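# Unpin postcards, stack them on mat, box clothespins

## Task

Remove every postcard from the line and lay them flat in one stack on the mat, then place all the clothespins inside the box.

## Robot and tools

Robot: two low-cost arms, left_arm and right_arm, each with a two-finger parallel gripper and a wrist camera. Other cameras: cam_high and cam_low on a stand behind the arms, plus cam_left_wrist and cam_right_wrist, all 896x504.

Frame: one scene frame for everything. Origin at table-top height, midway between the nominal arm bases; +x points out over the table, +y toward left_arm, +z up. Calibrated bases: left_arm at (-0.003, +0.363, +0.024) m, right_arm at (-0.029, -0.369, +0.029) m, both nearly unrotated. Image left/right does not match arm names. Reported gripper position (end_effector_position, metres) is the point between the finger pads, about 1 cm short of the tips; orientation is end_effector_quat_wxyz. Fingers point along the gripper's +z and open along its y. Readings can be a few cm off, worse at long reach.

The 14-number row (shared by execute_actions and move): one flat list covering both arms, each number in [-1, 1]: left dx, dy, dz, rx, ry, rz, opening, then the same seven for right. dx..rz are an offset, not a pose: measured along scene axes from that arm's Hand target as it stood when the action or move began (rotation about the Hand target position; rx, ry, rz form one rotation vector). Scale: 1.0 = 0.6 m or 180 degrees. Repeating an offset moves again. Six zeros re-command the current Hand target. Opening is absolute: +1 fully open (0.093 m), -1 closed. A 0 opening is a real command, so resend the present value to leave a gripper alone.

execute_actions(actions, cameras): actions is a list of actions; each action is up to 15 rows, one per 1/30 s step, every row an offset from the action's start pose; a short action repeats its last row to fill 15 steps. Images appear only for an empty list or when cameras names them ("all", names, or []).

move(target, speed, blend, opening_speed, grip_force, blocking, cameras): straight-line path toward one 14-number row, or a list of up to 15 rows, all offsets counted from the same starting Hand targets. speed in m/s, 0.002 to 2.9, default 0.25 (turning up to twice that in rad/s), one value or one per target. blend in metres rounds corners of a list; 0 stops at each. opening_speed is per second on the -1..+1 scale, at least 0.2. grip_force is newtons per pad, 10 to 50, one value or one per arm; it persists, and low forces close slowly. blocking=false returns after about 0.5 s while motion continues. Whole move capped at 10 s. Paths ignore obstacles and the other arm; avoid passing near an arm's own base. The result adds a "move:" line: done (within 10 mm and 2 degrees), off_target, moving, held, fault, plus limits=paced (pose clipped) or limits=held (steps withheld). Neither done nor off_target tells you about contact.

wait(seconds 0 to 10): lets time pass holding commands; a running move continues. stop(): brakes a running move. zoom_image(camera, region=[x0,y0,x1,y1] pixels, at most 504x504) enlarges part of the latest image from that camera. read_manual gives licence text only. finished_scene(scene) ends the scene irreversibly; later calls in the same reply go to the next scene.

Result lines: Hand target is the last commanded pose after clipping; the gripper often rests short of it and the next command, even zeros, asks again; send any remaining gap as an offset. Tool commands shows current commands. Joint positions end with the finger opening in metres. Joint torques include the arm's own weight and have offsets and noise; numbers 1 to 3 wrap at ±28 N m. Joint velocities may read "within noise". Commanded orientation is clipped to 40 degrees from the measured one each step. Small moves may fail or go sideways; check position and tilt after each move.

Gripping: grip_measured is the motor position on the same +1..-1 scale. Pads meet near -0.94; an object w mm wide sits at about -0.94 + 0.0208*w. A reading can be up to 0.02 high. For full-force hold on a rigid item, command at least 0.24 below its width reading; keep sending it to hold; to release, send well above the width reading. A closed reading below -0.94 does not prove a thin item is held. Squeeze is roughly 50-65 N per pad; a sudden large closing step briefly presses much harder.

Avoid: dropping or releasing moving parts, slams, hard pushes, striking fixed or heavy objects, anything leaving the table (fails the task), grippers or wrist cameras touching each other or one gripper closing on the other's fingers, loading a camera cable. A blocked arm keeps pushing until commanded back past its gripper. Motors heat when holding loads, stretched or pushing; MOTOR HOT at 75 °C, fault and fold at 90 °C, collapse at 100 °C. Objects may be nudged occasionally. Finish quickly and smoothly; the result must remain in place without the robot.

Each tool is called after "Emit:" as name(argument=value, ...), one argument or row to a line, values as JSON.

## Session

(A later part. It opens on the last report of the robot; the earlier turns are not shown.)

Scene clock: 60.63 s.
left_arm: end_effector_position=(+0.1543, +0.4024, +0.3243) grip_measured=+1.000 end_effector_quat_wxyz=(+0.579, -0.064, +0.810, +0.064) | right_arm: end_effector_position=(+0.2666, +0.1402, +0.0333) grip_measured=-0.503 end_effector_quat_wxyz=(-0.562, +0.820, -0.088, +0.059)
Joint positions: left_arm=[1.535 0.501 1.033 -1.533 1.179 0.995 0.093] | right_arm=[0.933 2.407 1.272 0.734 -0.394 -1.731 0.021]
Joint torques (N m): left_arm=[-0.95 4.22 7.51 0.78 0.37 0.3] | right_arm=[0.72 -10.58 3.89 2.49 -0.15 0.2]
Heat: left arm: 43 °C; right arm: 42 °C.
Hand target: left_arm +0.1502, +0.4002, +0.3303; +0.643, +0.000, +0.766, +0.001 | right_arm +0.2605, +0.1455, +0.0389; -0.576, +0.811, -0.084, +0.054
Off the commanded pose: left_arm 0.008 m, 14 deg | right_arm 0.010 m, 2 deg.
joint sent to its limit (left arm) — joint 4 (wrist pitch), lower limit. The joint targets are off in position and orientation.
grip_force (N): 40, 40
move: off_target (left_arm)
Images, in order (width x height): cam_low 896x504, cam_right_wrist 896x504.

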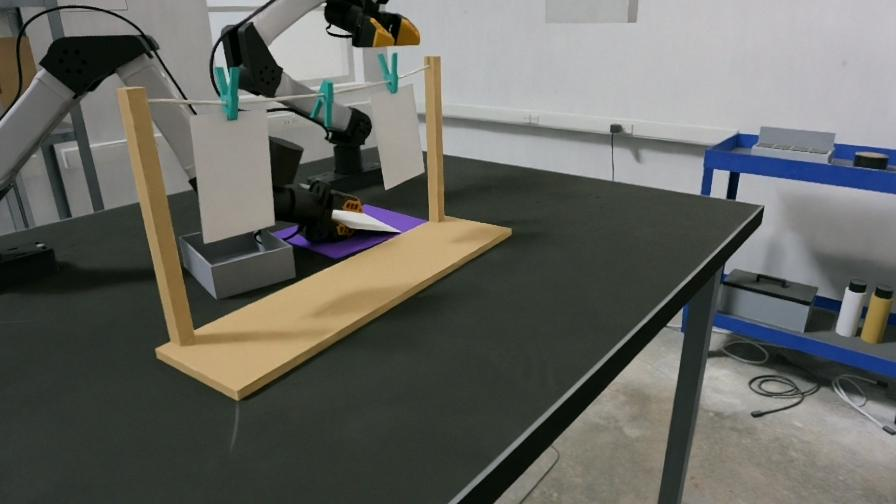

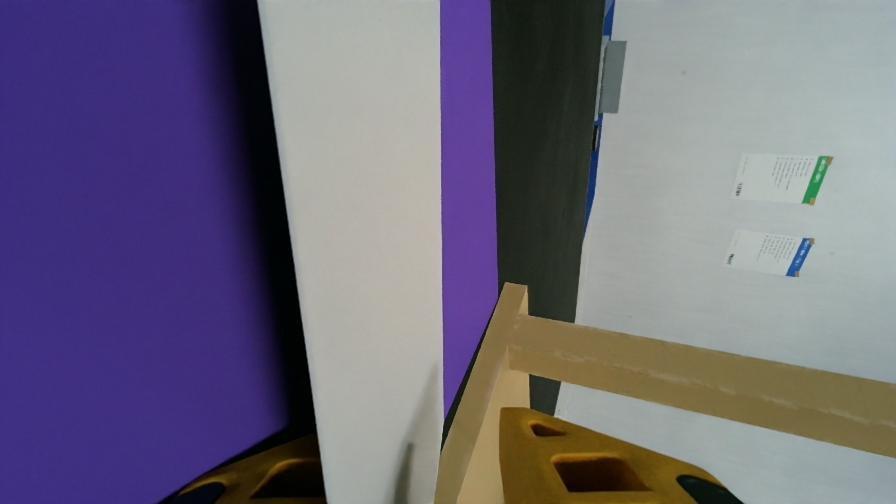

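Emit:
move(
  target=[0,0,0,0,0,0,1,-0.025,-0.16,0.005,0,0,0,-0.4],
  speed=0.08,
  cameras=["cam_low","cam_right_wrist","cam_high"],
)

Emit:
zoom_image(
  camera="cam_low",
  region=[240, 120, 480, 260],
)

Scene clock: 62.83 s.
left_arm: end_effector_position=(+0.1543, +0.4024, +0.3243) grip_measured=+1.000 end_effector_quat_wxyz=(+0.579, -0.064, +0.810, +0.064) | right_arm: end_effector_position=(+0.2441, +0.0532, +0.0328) grip_measured=-0.403 end_effector_quat_wxyz=(-0.569, +0.815, -0.091, +0.054)
Joint positions: left_arm=[1.535 0.501 1.033 -1.533 1.179 0.995 0.093] | right_arm=[0.836 2.246 0.871 0.971 -0.491 -1.754 0.026]
Joint torques (N m): left_arm=[-0.94 4.22 7.53 0.78 0.38 0.3] | right_arm=[-0.42 -10.73 2.18 2.07 -0.35 -0.05]
Heat: left arm: 43 °C; right arm: 42 °C.
Hand target: left_arm +0.1502, +0.4002, +0.3303; +0.643, +0.000, +0.766, +0.001 | right_arm +0.2455, +0.0495, +0.0419; -0.576, +0.811, -0.084, +0.054
Off the commanded pose: left_arm 0.008 m, 14 deg | right_arm 0.010 m, 1 deg.
joint sent to its limit (left arm) — joint 4 (wrist pitch), lower limit. The joint targets are off in position and orientation.
grip_force (N): 40, 40
move: off_target (left_arm)
Images, in order (width x height): cam_high 896x504, cam_low 896x504, cam_right_wrist 896x504.

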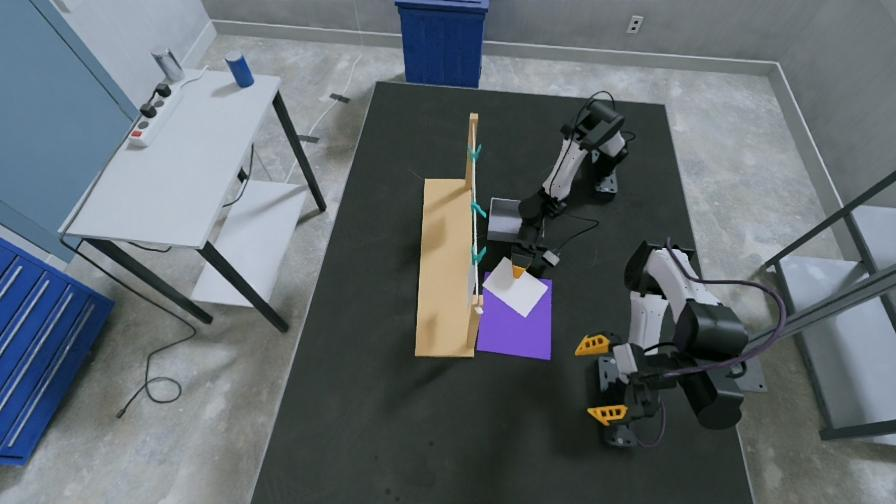

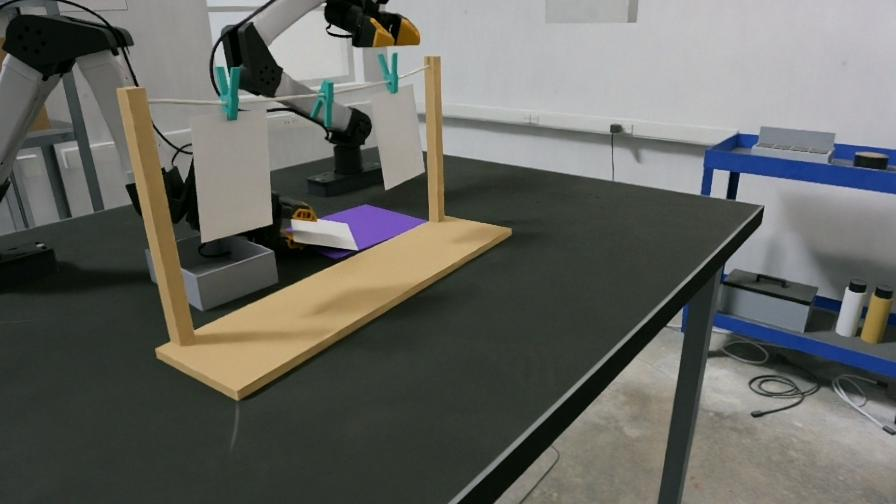

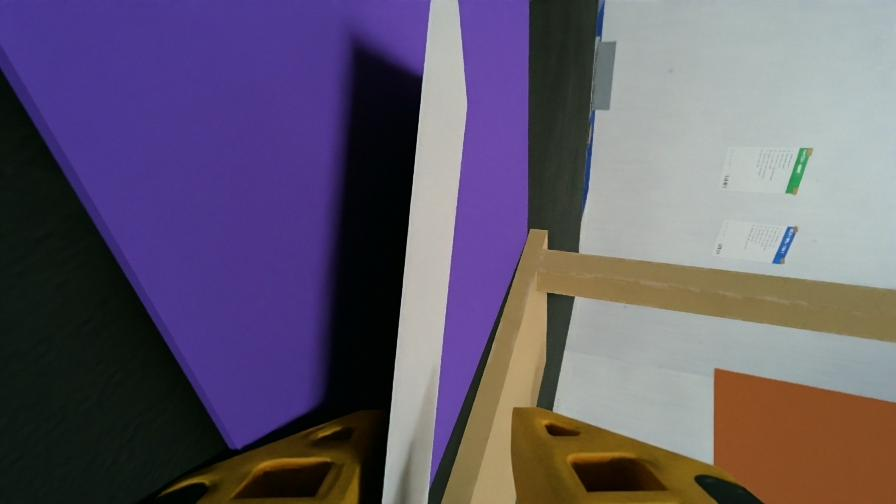

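Scaled by 2.100 from the camera's 896x504 image, which has a finer 1280x720 frame.

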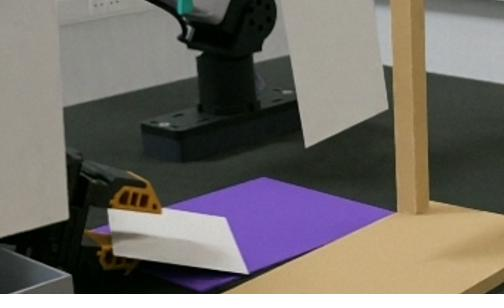

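Emit:
move(
  target=[0,0,0,0,0,0,1,0,0,0,0,0,0,-1],
  grip_force=30,
  cameras=["cam_right_wrist","cam_high"],
)

Emit:
zoom_image(
  camera="cam_high",
  region=[400, 180, 640, 380],
)

Scene clock: 65.23 s.
left_arm: end_effector_position=(+0.1543, +0.4024, +0.3243) grip_measured=+1.000 end_effector_quat_wxyz=(+0.579, -0.064, +0.810, +0.064) | right_arm: end_effector_position=(+0.2443, +0.0537, +0.0336) grip_measured=-0.977 end_effector_quat_wxyz=(-0.570, +0.815, -0.090, +0.054)
Joint positions: left_arm=[1.535 0.501 1.033 -1.533 1.179 0.995 0.093] | right_arm=[0.836 2.246 0.873 0.972 -0.492 -1.754 0]
Joint torques (N m): left_arm=[-0.96 4.21 7.54 0.78 0.38 0.3] | right_arm=[-0.43 -10.67 2.17 2.07 -0.33 -0.04]
Heat: left arm: 43 °C; right arm: 42 °C.
Hand target: left_arm +0.1502, +0.4002, +0.3303; +0.643, +0.000, +0.766, +0.001 | right_arm +0.2455, +0.0495, +0.0419; -0.576, +0.811, -0.084, +0.054
Off the commanded pose: left_arm 0.008 m, 14 deg | right_arm 0.009 m, 1 deg.
joint sent to its limit (left arm) — joint 4 (wrist pitch), lower limit. The joint targets are off in position and orientation.
grip_force (N): 30, 30
move: off_target (left_arm)
Images, in order (width x height): cam_high 896x504, cam_right_wrist 896x504.

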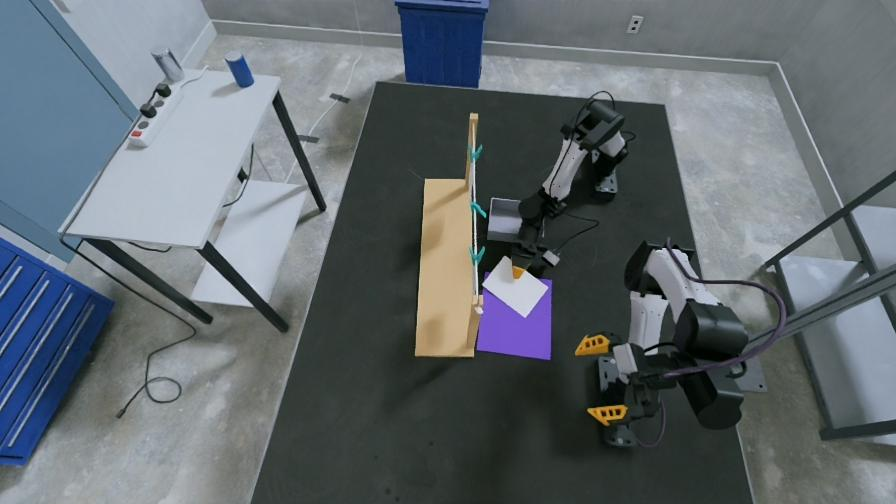

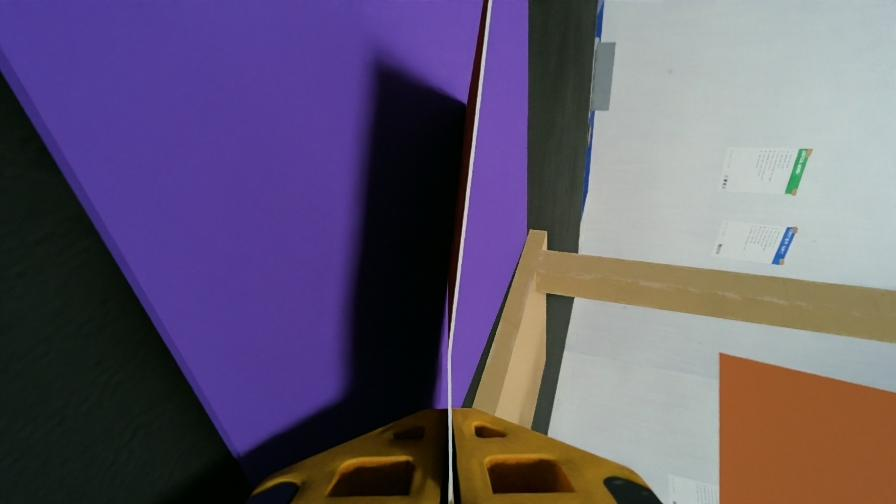

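Scaled by 2.100 from the camera's 896x504 image, which has a finer 1280x720 frame.

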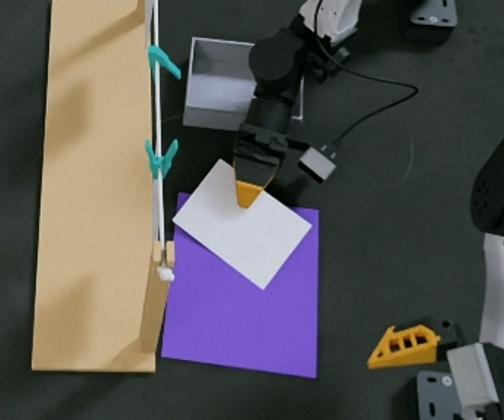

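Emit:
move(
  target=[
    [0,0,0,0,0,0,1,0,0,0.05,0,0,0,-1],
    [0,0,0,0,0,0,1,0.017,0.145,0.05,0,0,0.11,-1],
    [0,0,0,0,0,0,1,0.017,0.145,0.0,0,0,0.11,-1],
  ],
  speed=0.12,
  blend=0.01,
  cameras=["cam_right_wrist","cam_high","cam_low"],
)

Emit:
zoom_image(
  camera="cam_high",
  region=[400, 180, 640, 380],
)

Scene clock: 68.30 s.
left_arm: end_effector_position=(+0.1543, +0.4024, +0.3243) grip_measured=+1.000 end_effector_quat_wxyz=(+0.579, -0.064, +0.810, +0.064) | right_arm: end_effector_position=(+0.2609, +0.1288, +0.0340) grip_measured=-0.977 end_effector_quat_wxyz=(-0.572, +0.818, +0.040, -0.040)
Joint positions: left_arm=[1.535 0.501 1.033 -1.533 1.179 0.995 0.093] | right_arm=[0.833 2.445 1.385 0.553 -0.787 -1.926 0]
Joint torques (N m): left_arm=[-0.99 4.16 7.56 0.78 0.37 0.3] | right_arm=[0.72 -11.07 6.83 1.66 -0.41 -0.07]
Heat: left arm: 43 °C; right arm: 42 °C.
Hand target: left_arm +0.1502, +0.4002, +0.3303; +0.643, +0.000, +0.766, +0.001 | right_arm +0.2557, +0.1365, +0.0419; -0.577, +0.813, +0.057, -0.046
Off the commanded pose: left_arm 0.008 m, 14 deg | right_arm 0.012 m, 2 deg.
joint sent to its limit (left arm) — joint 4 (wrist pitch), lower limit. The joint targets are off in position and orientation.
grip_force (N): 30, 30
move: off_target (left_arm, right_arm)
Images, in order (width x height): cam_high 896x504, cam_low 896x504, cam_right_wrist 896x504.

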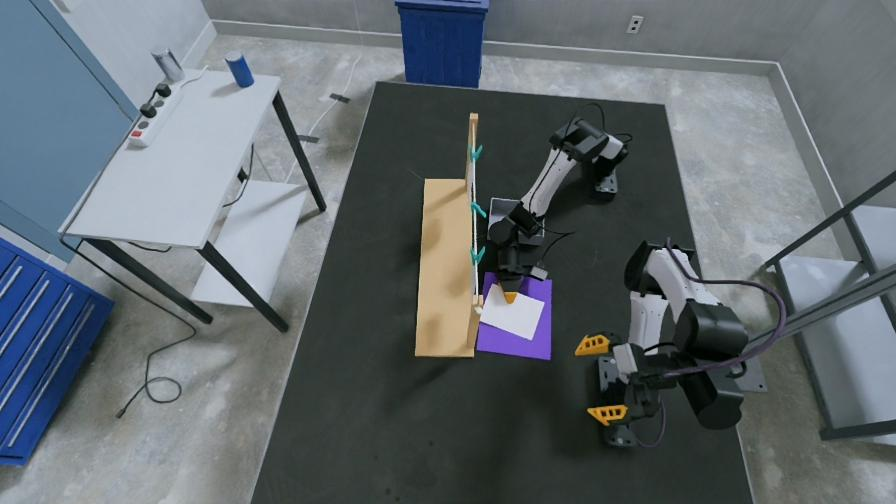

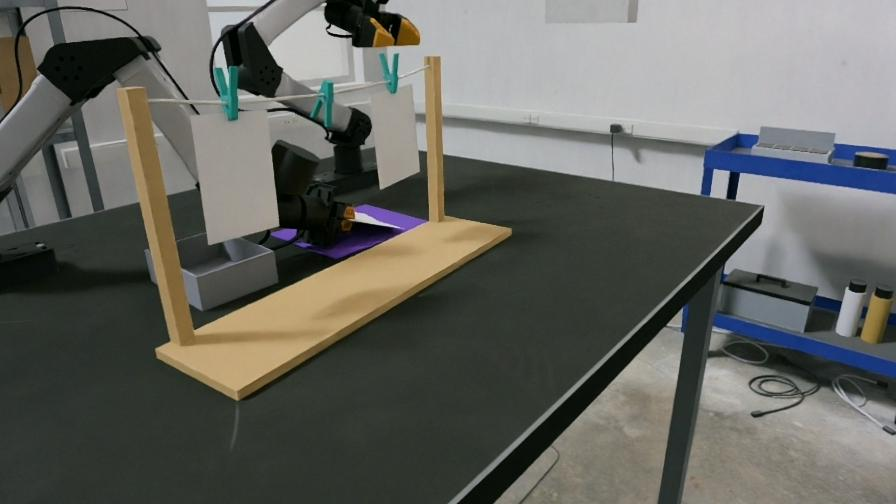

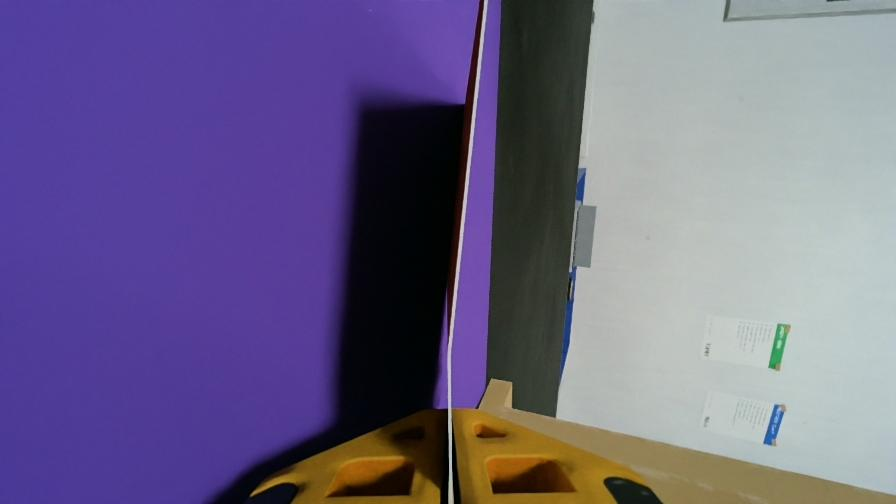

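Scaled by 2.100 from the camera's 896x504 image, which has a finer 1280x720 frame.

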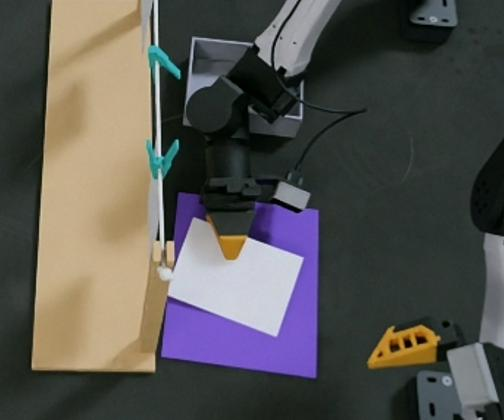

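Emit:
move(
  target=[0.058,-0.315,-0.37,0,0.444,0,-1,0,0,0,0,0,0,-1],
  speed=0.2,
  cameras=["all"],
)

Scene clock: 74.83 s.
left_arm: end_effector_position=(+0.1697, +0.2207, +0.0998) grip_measured=-0.978 end_effector_quat_wxyz=(-0.022, +0.009, +0.999, +0.021) | right_arm: end_effector_position=(+0.2609, +0.1288, +0.0340) grip_measured=-0.977 end_effector_quat_wxyz=(-0.572, +0.818, +0.040, -0.040)
Joint positions: left_arm=[-0.702 1.469 0.993 -1.156 -0.005 -0.678 0] | right_arm=[0.833 2.445 1.385 0.553 -0.787 -1.926 0]
Joint torques (N m): left_arm=[0.16 -3.56 8.31 0.31 0.03 0.12] | right_arm=[0.66 -11.08 6.8 1.66 -0.41 -0.07]
Heat: left arm: 44 °C; right arm: 42 °C.
Hand target: left_arm +0.1850, +0.2112, +0.1083; +0.001, +0.001, +1.000, +0.001 | right_arm +0.2557, +0.1365, +0.0419; -0.577, +0.813, +0.057, -0.046
Off the commanded pose: left_arm 0.020 m, 4 deg | right_arm 0.012 m, 2 deg.
grip_force (N): 30, 30
move: off_target (left_arm, right_arm); limits=paced

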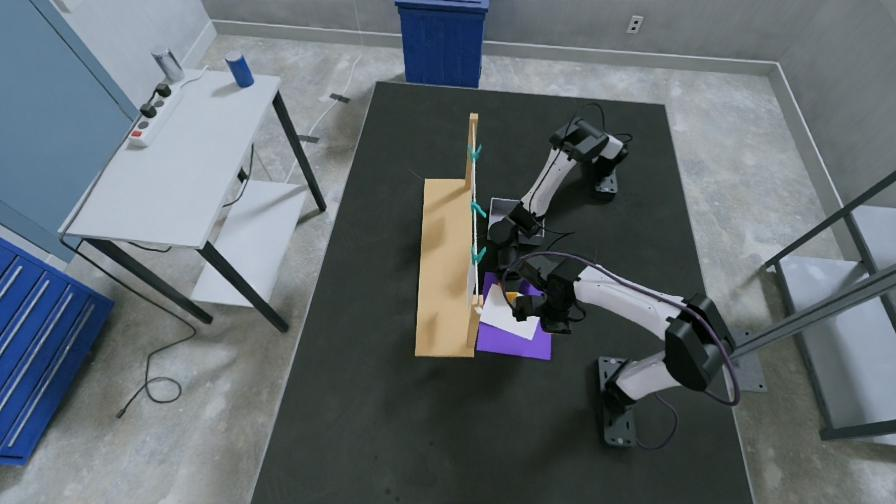

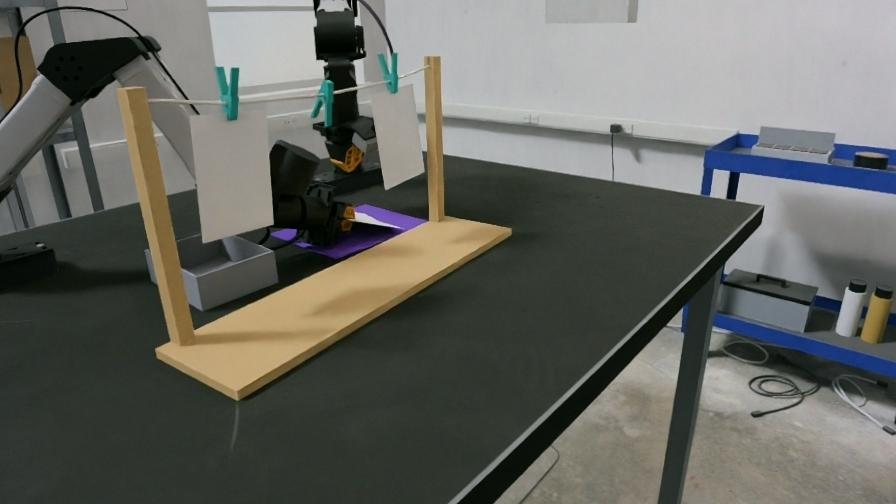

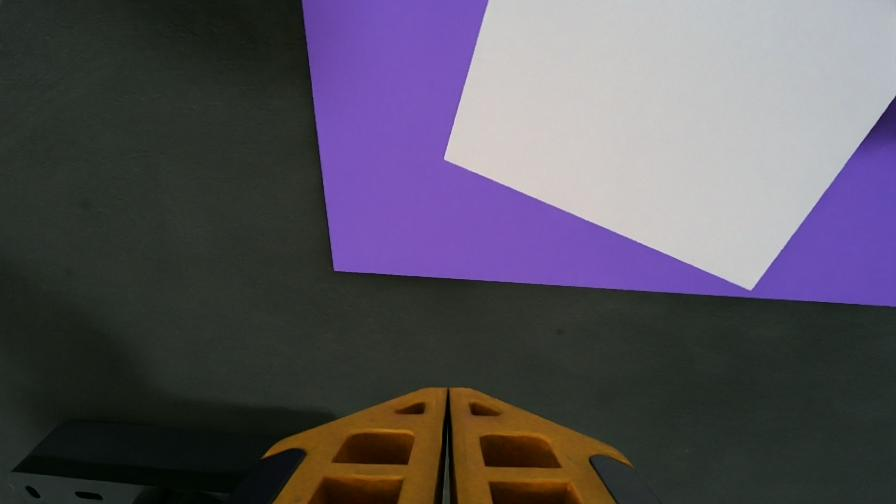

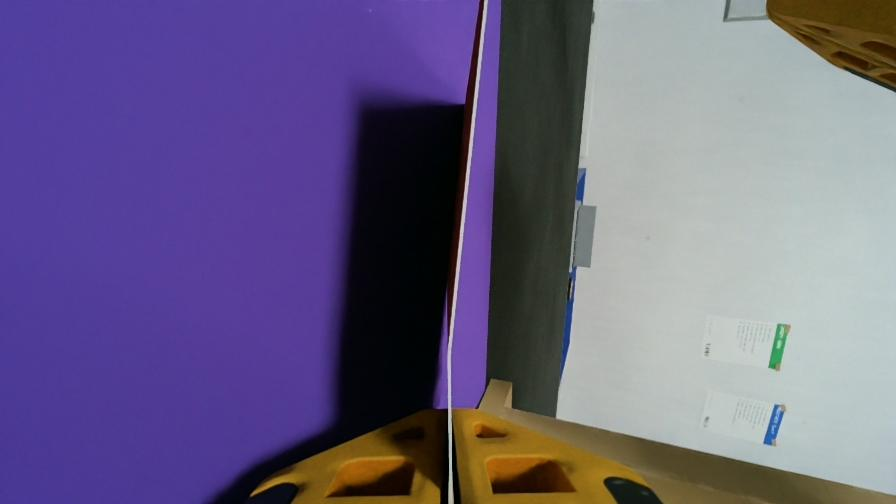

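Emit:
move(
  target=[
    [0.062,-0.06,-0.06,0,0,0,-1,0,0,0,0,0,0,-1],
    [0.062,-0.06,-0.117,0,0,0,-1,0,0,0,0,0,0,-1],
  ],
  speed=0.12,
  blend=0.01,
  cameras=["cam_left_wrist","cam_low","cam_right_wrist"],
)

Emit:
zoom_image(
  camera="cam_low",
  region=[240, 120, 480, 260],
)

Scene clock: 77.30 s.
left_arm: end_effector_position=(+0.2197, +0.1786, +0.0416) grip_measured=-0.978 end_effector_quat_wxyz=(-0.006, +0.009, +1.000, +0.007) | right_arm: end_effector_position=(+0.2609, +0.1288, +0.0340) grip_measured=-0.977 end_effector_quat_wxyz=(-0.572, +0.818, +0.040, -0.040)
Joint positions: left_arm=[-0.702 1.754 1.047 -0.881 -0.004 -0.678 0] | right_arm=[0.833 2.445 1.385 0.553 -0.787 -1.926 0]
Joint torques (N m): left_arm=[-1.1 -5.31 4.11 0.49 0.02 -0.07] | right_arm=[0.73 -11.04 6.84 1.66 -0.41 -0.07]
Heat: left arm: 43 °C; right arm: 42 °C.
Hand target: left_arm +0.2222, +0.1752, +0.0381; +0.001, +0.001, +1.000, +0.001 | right_arm +0.2557, +0.1365, +0.0419; -0.577, +0.813, +0.057, -0.046
Off the commanded pose: left_arm 0.006 m, 1 deg | right_arm 0.012 m, 2 deg.
grip_force (N): 30, 30
move: off_target (right_arm)
Images, in order (width x height): cam_low 896x504, cam_left_wrist 896x504, cam_right_wrist 896x504.

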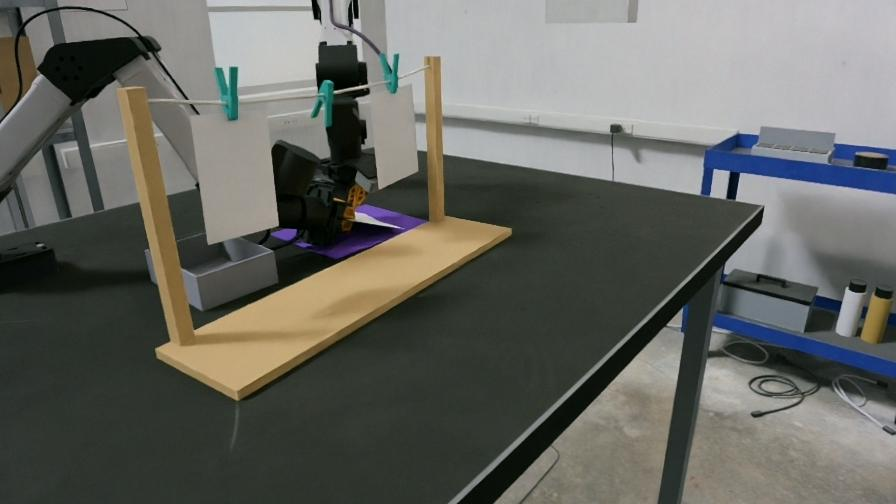

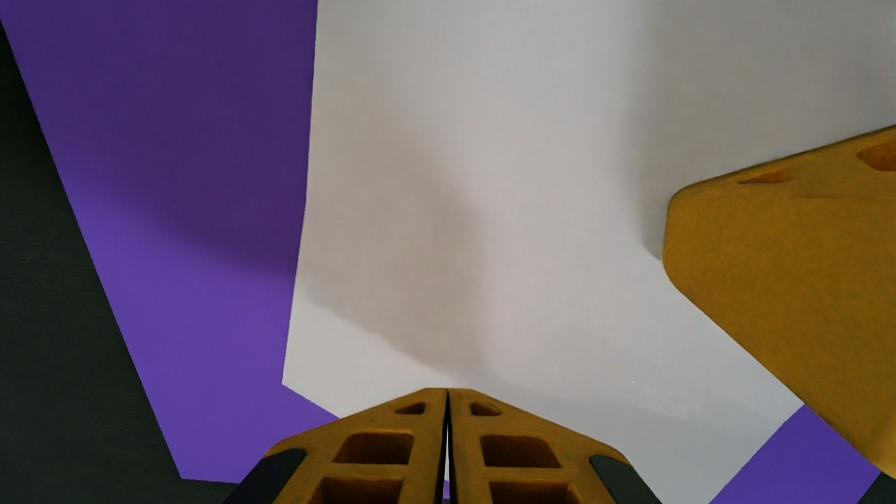

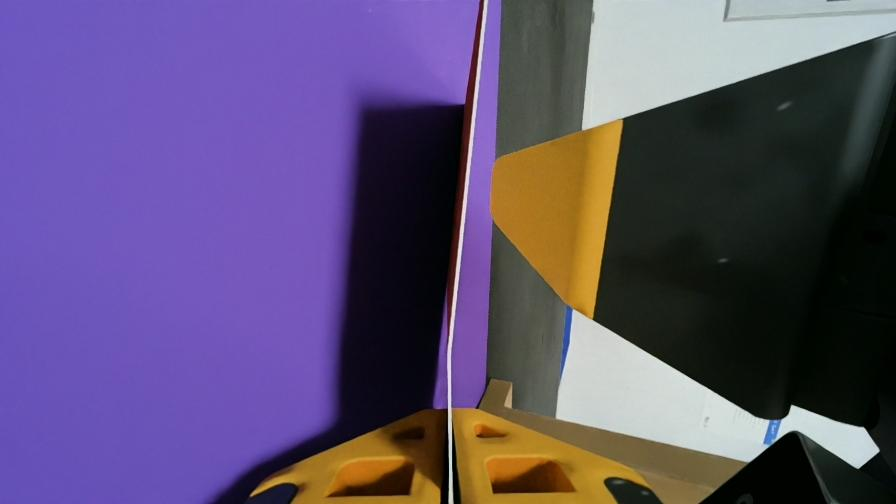

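Scaled by 2.100 from the camera's 896x504 image, which has a finer 1280x720 frame.

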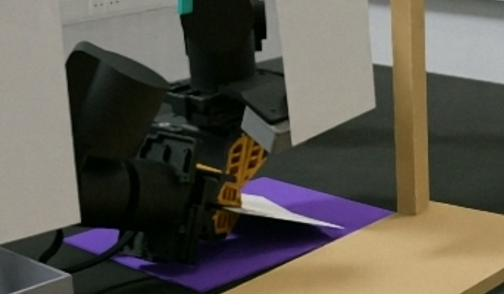

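Emit:
move(
  target=[
    [-0.02,0.017,0,0,0,0,-1,0,0,0,0,0,0,-1],
    [-0.02,0.017,-0.05,0,0,0,-1,0,0,0,0,0,0,-1],
  ],
  speed=0.06,
  blend=0.005,
  cameras=["cam_left_wrist","cam_low","cam_right_wrist"],
)

Emit:
zoom_image(
  camera="cam_low",
  region=[240, 120, 480, 260],
)

Scene clock: 78.77 s.
left_arm: end_effector_position=(+0.2065, +0.1886, +0.0260) grip_measured=-0.978 end_effector_quat_wxyz=(-0.011, +0.009, +1.000, +0.008) | right_arm: end_effector_position=(+0.2601, +0.1293, +0.0340) grip_measured=-0.977 end_effector_quat_wxyz=(-0.572, +0.818, +0.049, -0.034)
Joint positions: left_arm=[-0.702 1.734 0.952 -0.815 0.001 -0.678 0] | right_arm=[0.835 2.445 1.385 0.553 -0.787 -1.945 0]
Joint torques (N m): left_arm=[-1.05 -3.19 1.24 1.07 -0.02 -0.05] | right_arm=[0.73 -11.08 6.86 1.64 -0.4 0.11]
Heat: left arm: 43 °C; right arm: 42 °C.
Hand target: left_arm +0.2102, +0.1854, +0.0081; +0.001, +0.001, +1.000, +0.001 | right_arm +0.2557, +0.1365, +0.0419; -0.577, +0.813, +0.057, -0.046
Off the commanded pose: left_arm 0.019 m, 2 deg | right_arm 0.012 m, 2 deg.
grip_force (N): 30, 30
move: off_target (left_arm, right_arm)
Images, in order (width x height): cam_low 896x504, cam_left_wrist 896x504, cam_right_wrist 896x504.

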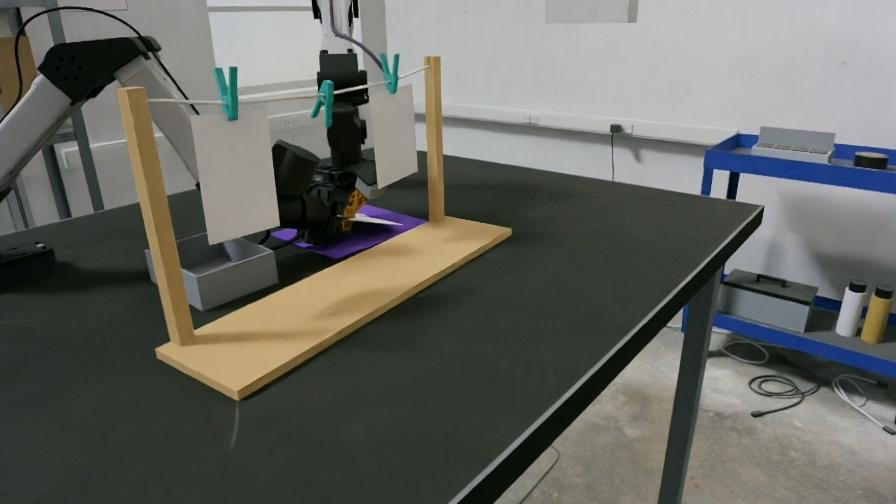

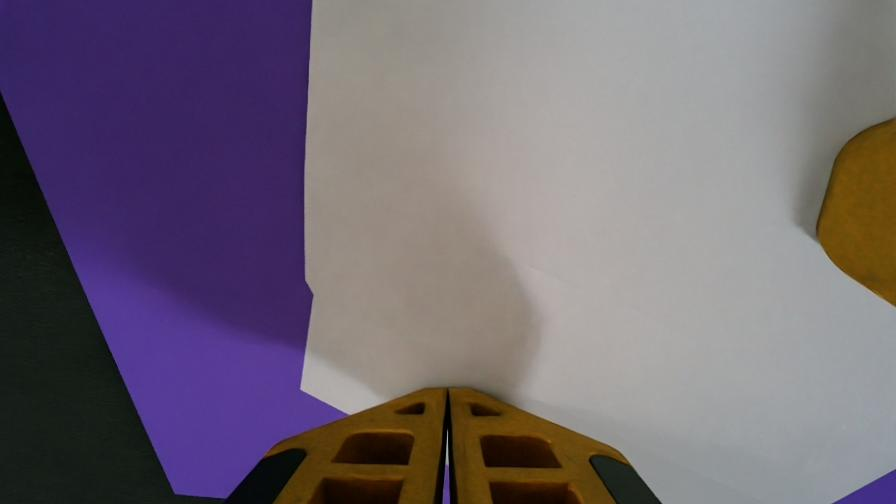

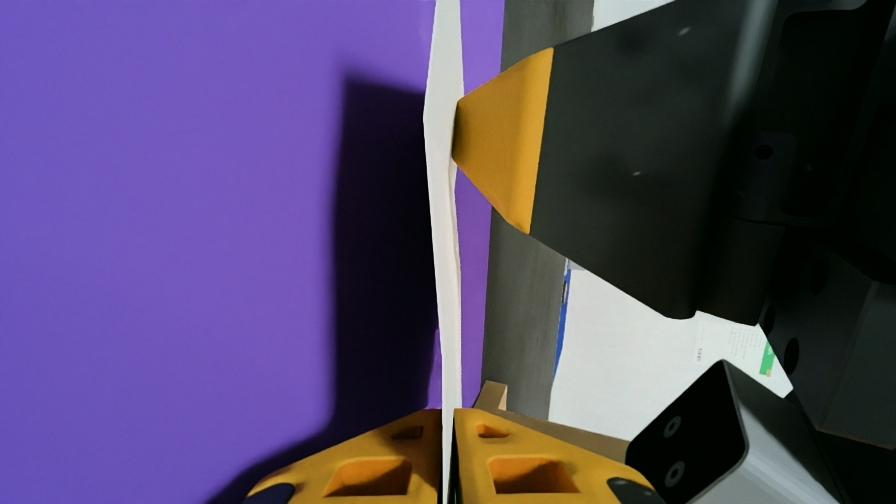

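Scaled by 2.100 from the camera's 896x504 image, which has a finer 1280x720 frame.

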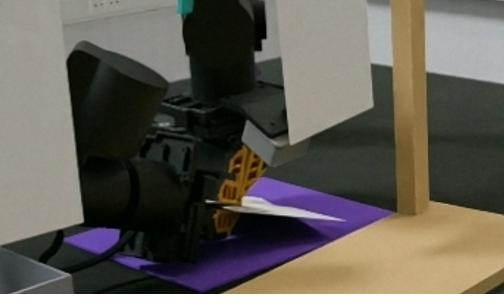

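Emit:
move(
  target=[0,0,0,0,0,0,-1,0,0,0,0,0,0,-0.5],
  speed=0.06,
  opening_speed=0.5,
  cameras=["cam_left_wrist","cam_right_wrist"],
)

Emit:
move(
  target=[0,0,0,0,0,0,-1,0.018,-0.17,0.0,0,0,0,-0.4],
  speed=0.08,
  cameras=["all"],
)

Scene clock: 80.47 s.
left_arm: end_effector_position=(+0.2089, +0.1870, +0.0171) grip_measured=-0.978 end_effector_quat_wxyz=(-0.004, +0.007, +1.000, +0.001) | right_arm: end_effector_position=(+0.2592, +0.1289, +0.0322) grip_measured=-0.503 end_effector_quat_wxyz=(-0.574, +0.816, +0.052, -0.041)
Joint positions: left_arm=[-0.699 1.748 0.927 -0.759 0.004 -0.678 0] | right_arm=[0.832 2.454 1.391 0.553 -0.805 -1.945 0.021]
Joint torques (N m): left_arm=[-1.05 -3.99 3.08 0.62 -0.07 -0.06] | right_arm=[0.72 -11.84 6.34 1.64 -0.23 0.11]
Heat: left arm: 43 °C; right arm: 42 °C.
Hand target: left_arm +0.2102, +0.1854, +0.0081; +0.001, +0.001, +1.000, +0.001 | right_arm +0.2557, +0.1365, +0.0419; -0.577, +0.813, +0.057, -0.046
Off the commanded pose: left_arm 0.009 m, 1 deg | right_arm 0.013 m, 1 deg.
grip_force (N): 30, 30
move: off_target (right_arm)
Images, in order (width x height): cam_left_wrist 896x504, cam_right_wrist 896x504.

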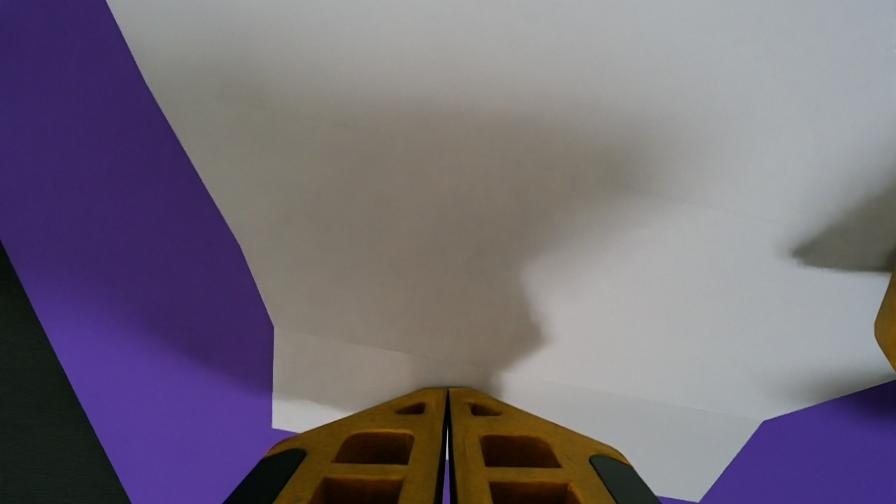

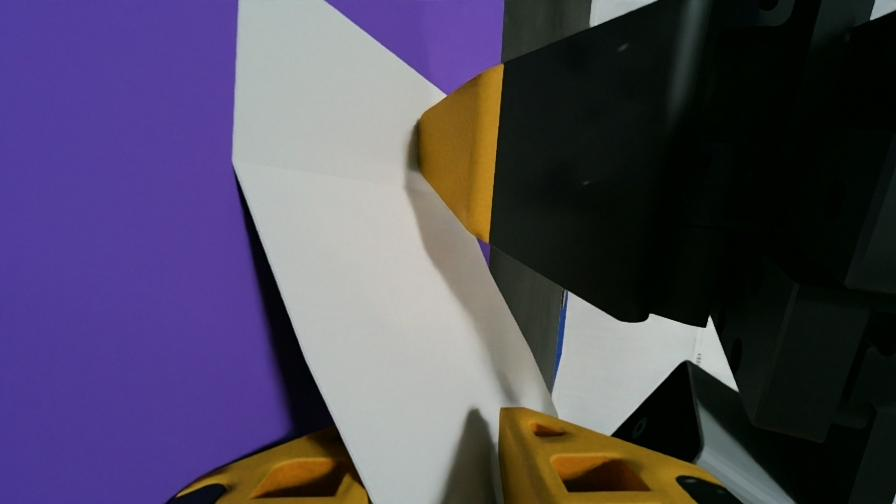

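Scene clock: 82.43 s.
left_arm: end_effector_position=(+0.2092, +0.1862, +0.0171) grip_measured=-0.978 end_effector_quat_wxyz=(-0.003, +0.008, +1.000, +0.000) | right_arm: end_effector_position=(+0.2693, +0.0399, +0.0334) grip_measured=-0.403 end_effector_quat_wxyz=(-0.577, +0.814, +0.049, -0.040)
Joint positions: left_arm=[-0.7 1.748 0.927 -0.755 0.004 -0.678 0] | right_arm=[0.666 2.315 1.12 0.595 -0.943 -2.068 0.026]
Joint torques (N m): left_arm=[-1.03 -4.01 3.04 0.62 -0.06 -0.05] | right_arm=[-0.28 -12.34 2.86 1.29 -0.53 -0.1]
Heat: left arm: 43 °C; right arm: 43 °C.
Hand target: left_arm +0.2102, +0.1854, +0.0081; +0.001, +0.001, +1.000, +0.001 | right_arm +0.2665, +0.0345, +0.0419; -0.577, +0.813, +0.057, -0.046
Off the commanded pose: left_arm 0.009 m, 1 deg | right_arm 0.010 m, 1 deg.
joint sent to its limit (right arm) — joint 6 (wrist roll), lower limit. The joint targets are off in position, not in orientation.
grip_force (N): 30, 30
move: done

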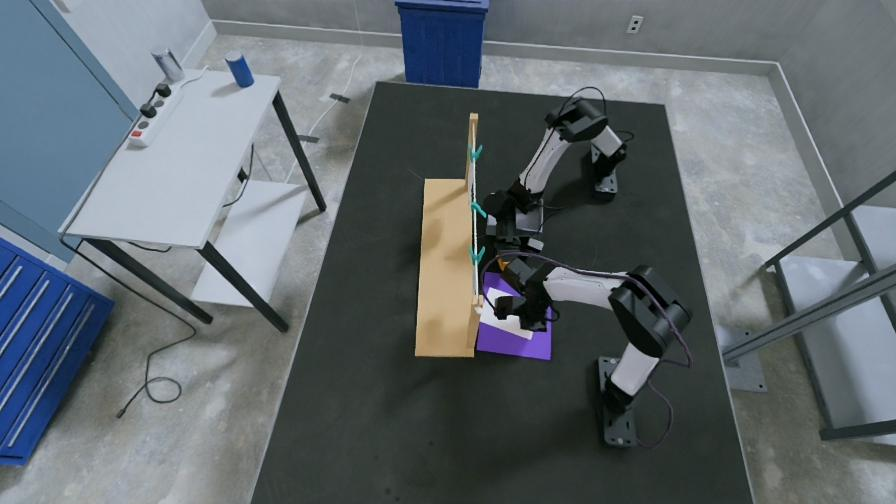

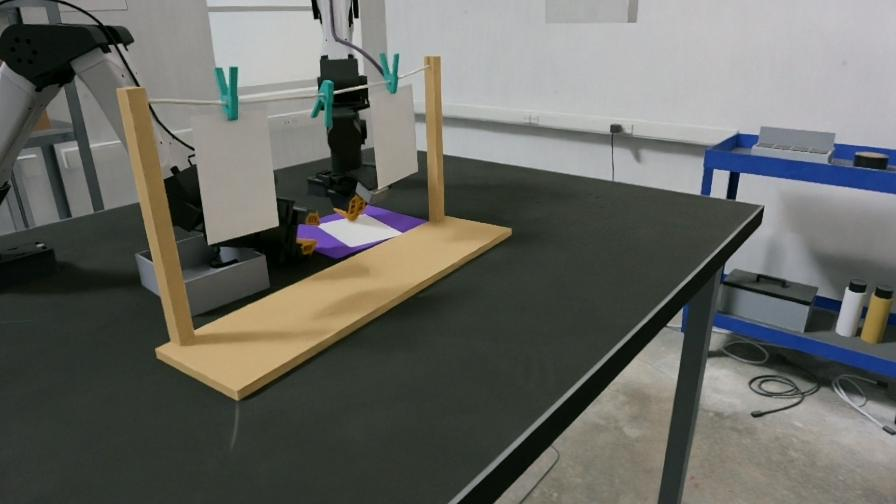

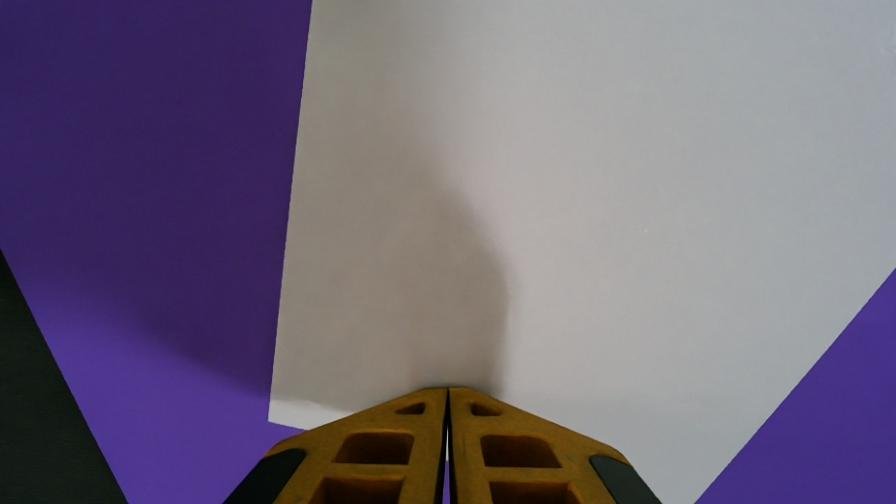

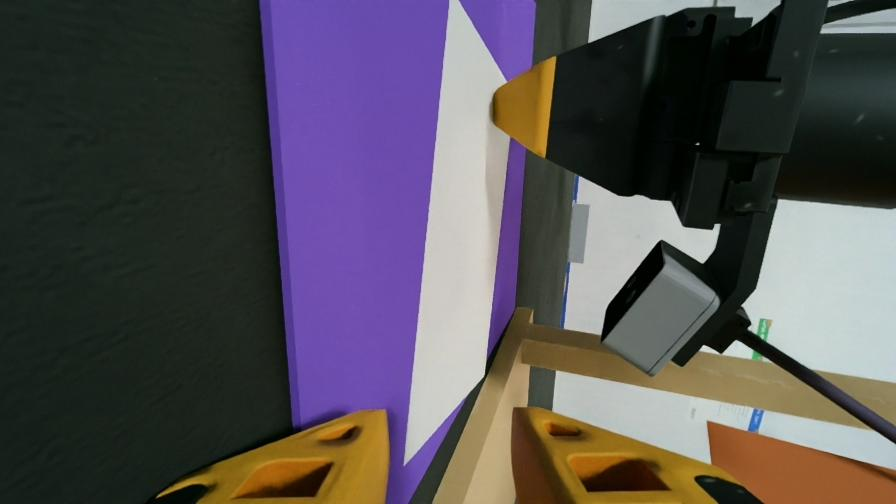

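Emit:
move(
  target=[-0.05,0.15,0.33,0,0,0,-1,0,-0.05,0.33,0,0,0,-0.4],
  speed=0.15,
  cameras=["all"],
)

Scene clock: 85.23 s.
left_arm: end_effector_position=(+0.1773, +0.2754, +0.1933) grip_measured=-0.978 end_effector_quat_wxyz=(-0.018, -0.003, +1.000, +0.007) | right_arm: end_effector_position=(+0.2686, +0.0050, +0.2116) grip_measured=-0.403 end_effector_quat_wxyz=(-0.571, +0.819, +0.022, -0.050)
Joint positions: left_arm=[-0.458 1.345 1.265 -1.53 0.004 -0.458 0] | right_arm=[0.6 1.824 1.246 -0.082 -0.979 -2.084 0.026]
Joint torques (N m): left_arm=[0.09 -4.36 8.29 0 -0.06 0.24] | right_arm=[-0.29 -10.7 9.07 1.34 -0.6 -0.05]
Heat: left arm: 43 °C; right arm: 43 °C.
Hand target: left_arm +0.1802, +0.2754, +0.2061; +0.001, +0.001, +1.000, +0.001 | right_arm +0.2665, +0.0045, +0.2399; -0.577, +0.813, +0.057, -0.046
Off the commanded pose: left_arm 0.013 m, 2 deg | right_arm 0.028 m, 4 deg.
joint sent to its limit (right arm) — joint 6 (wrist roll), lower limit. The joint targets are off in position, not in orientation.
grip_force (N): 30, 30
move: off_target (left_arm, right_arm)

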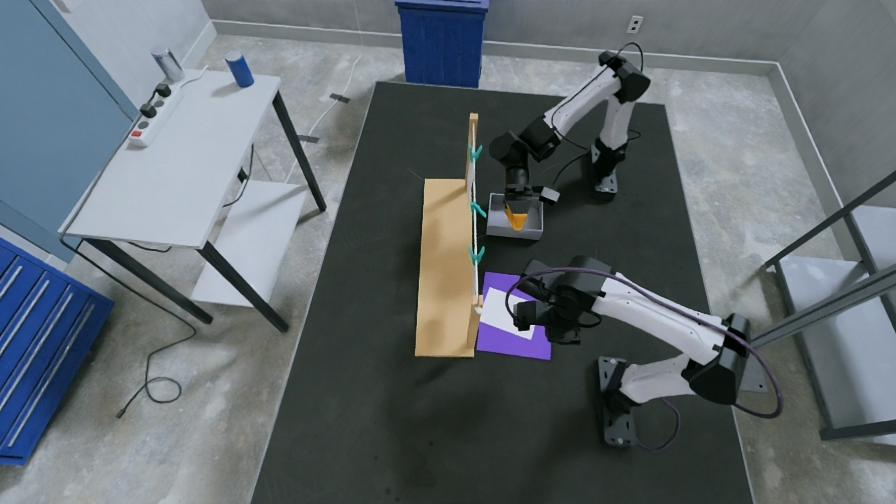

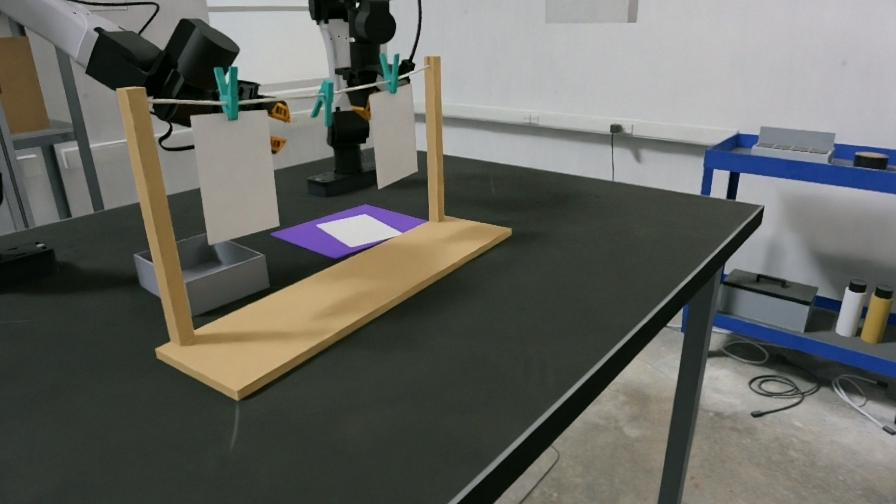

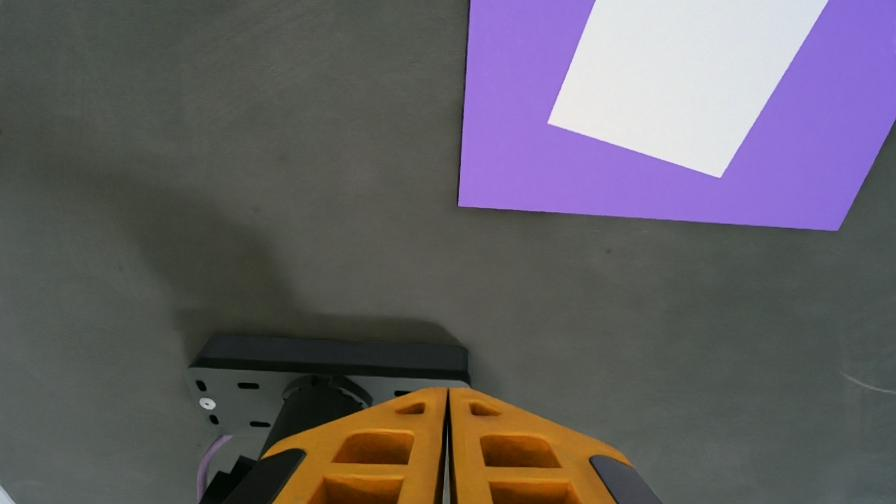

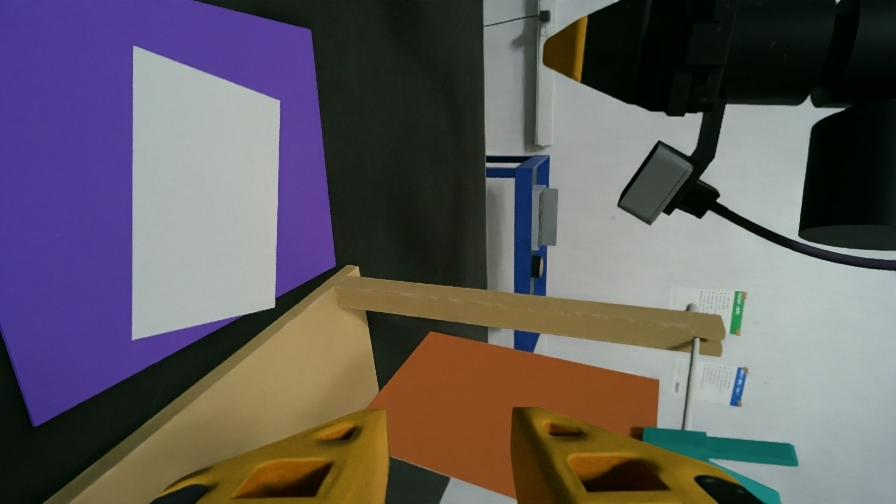

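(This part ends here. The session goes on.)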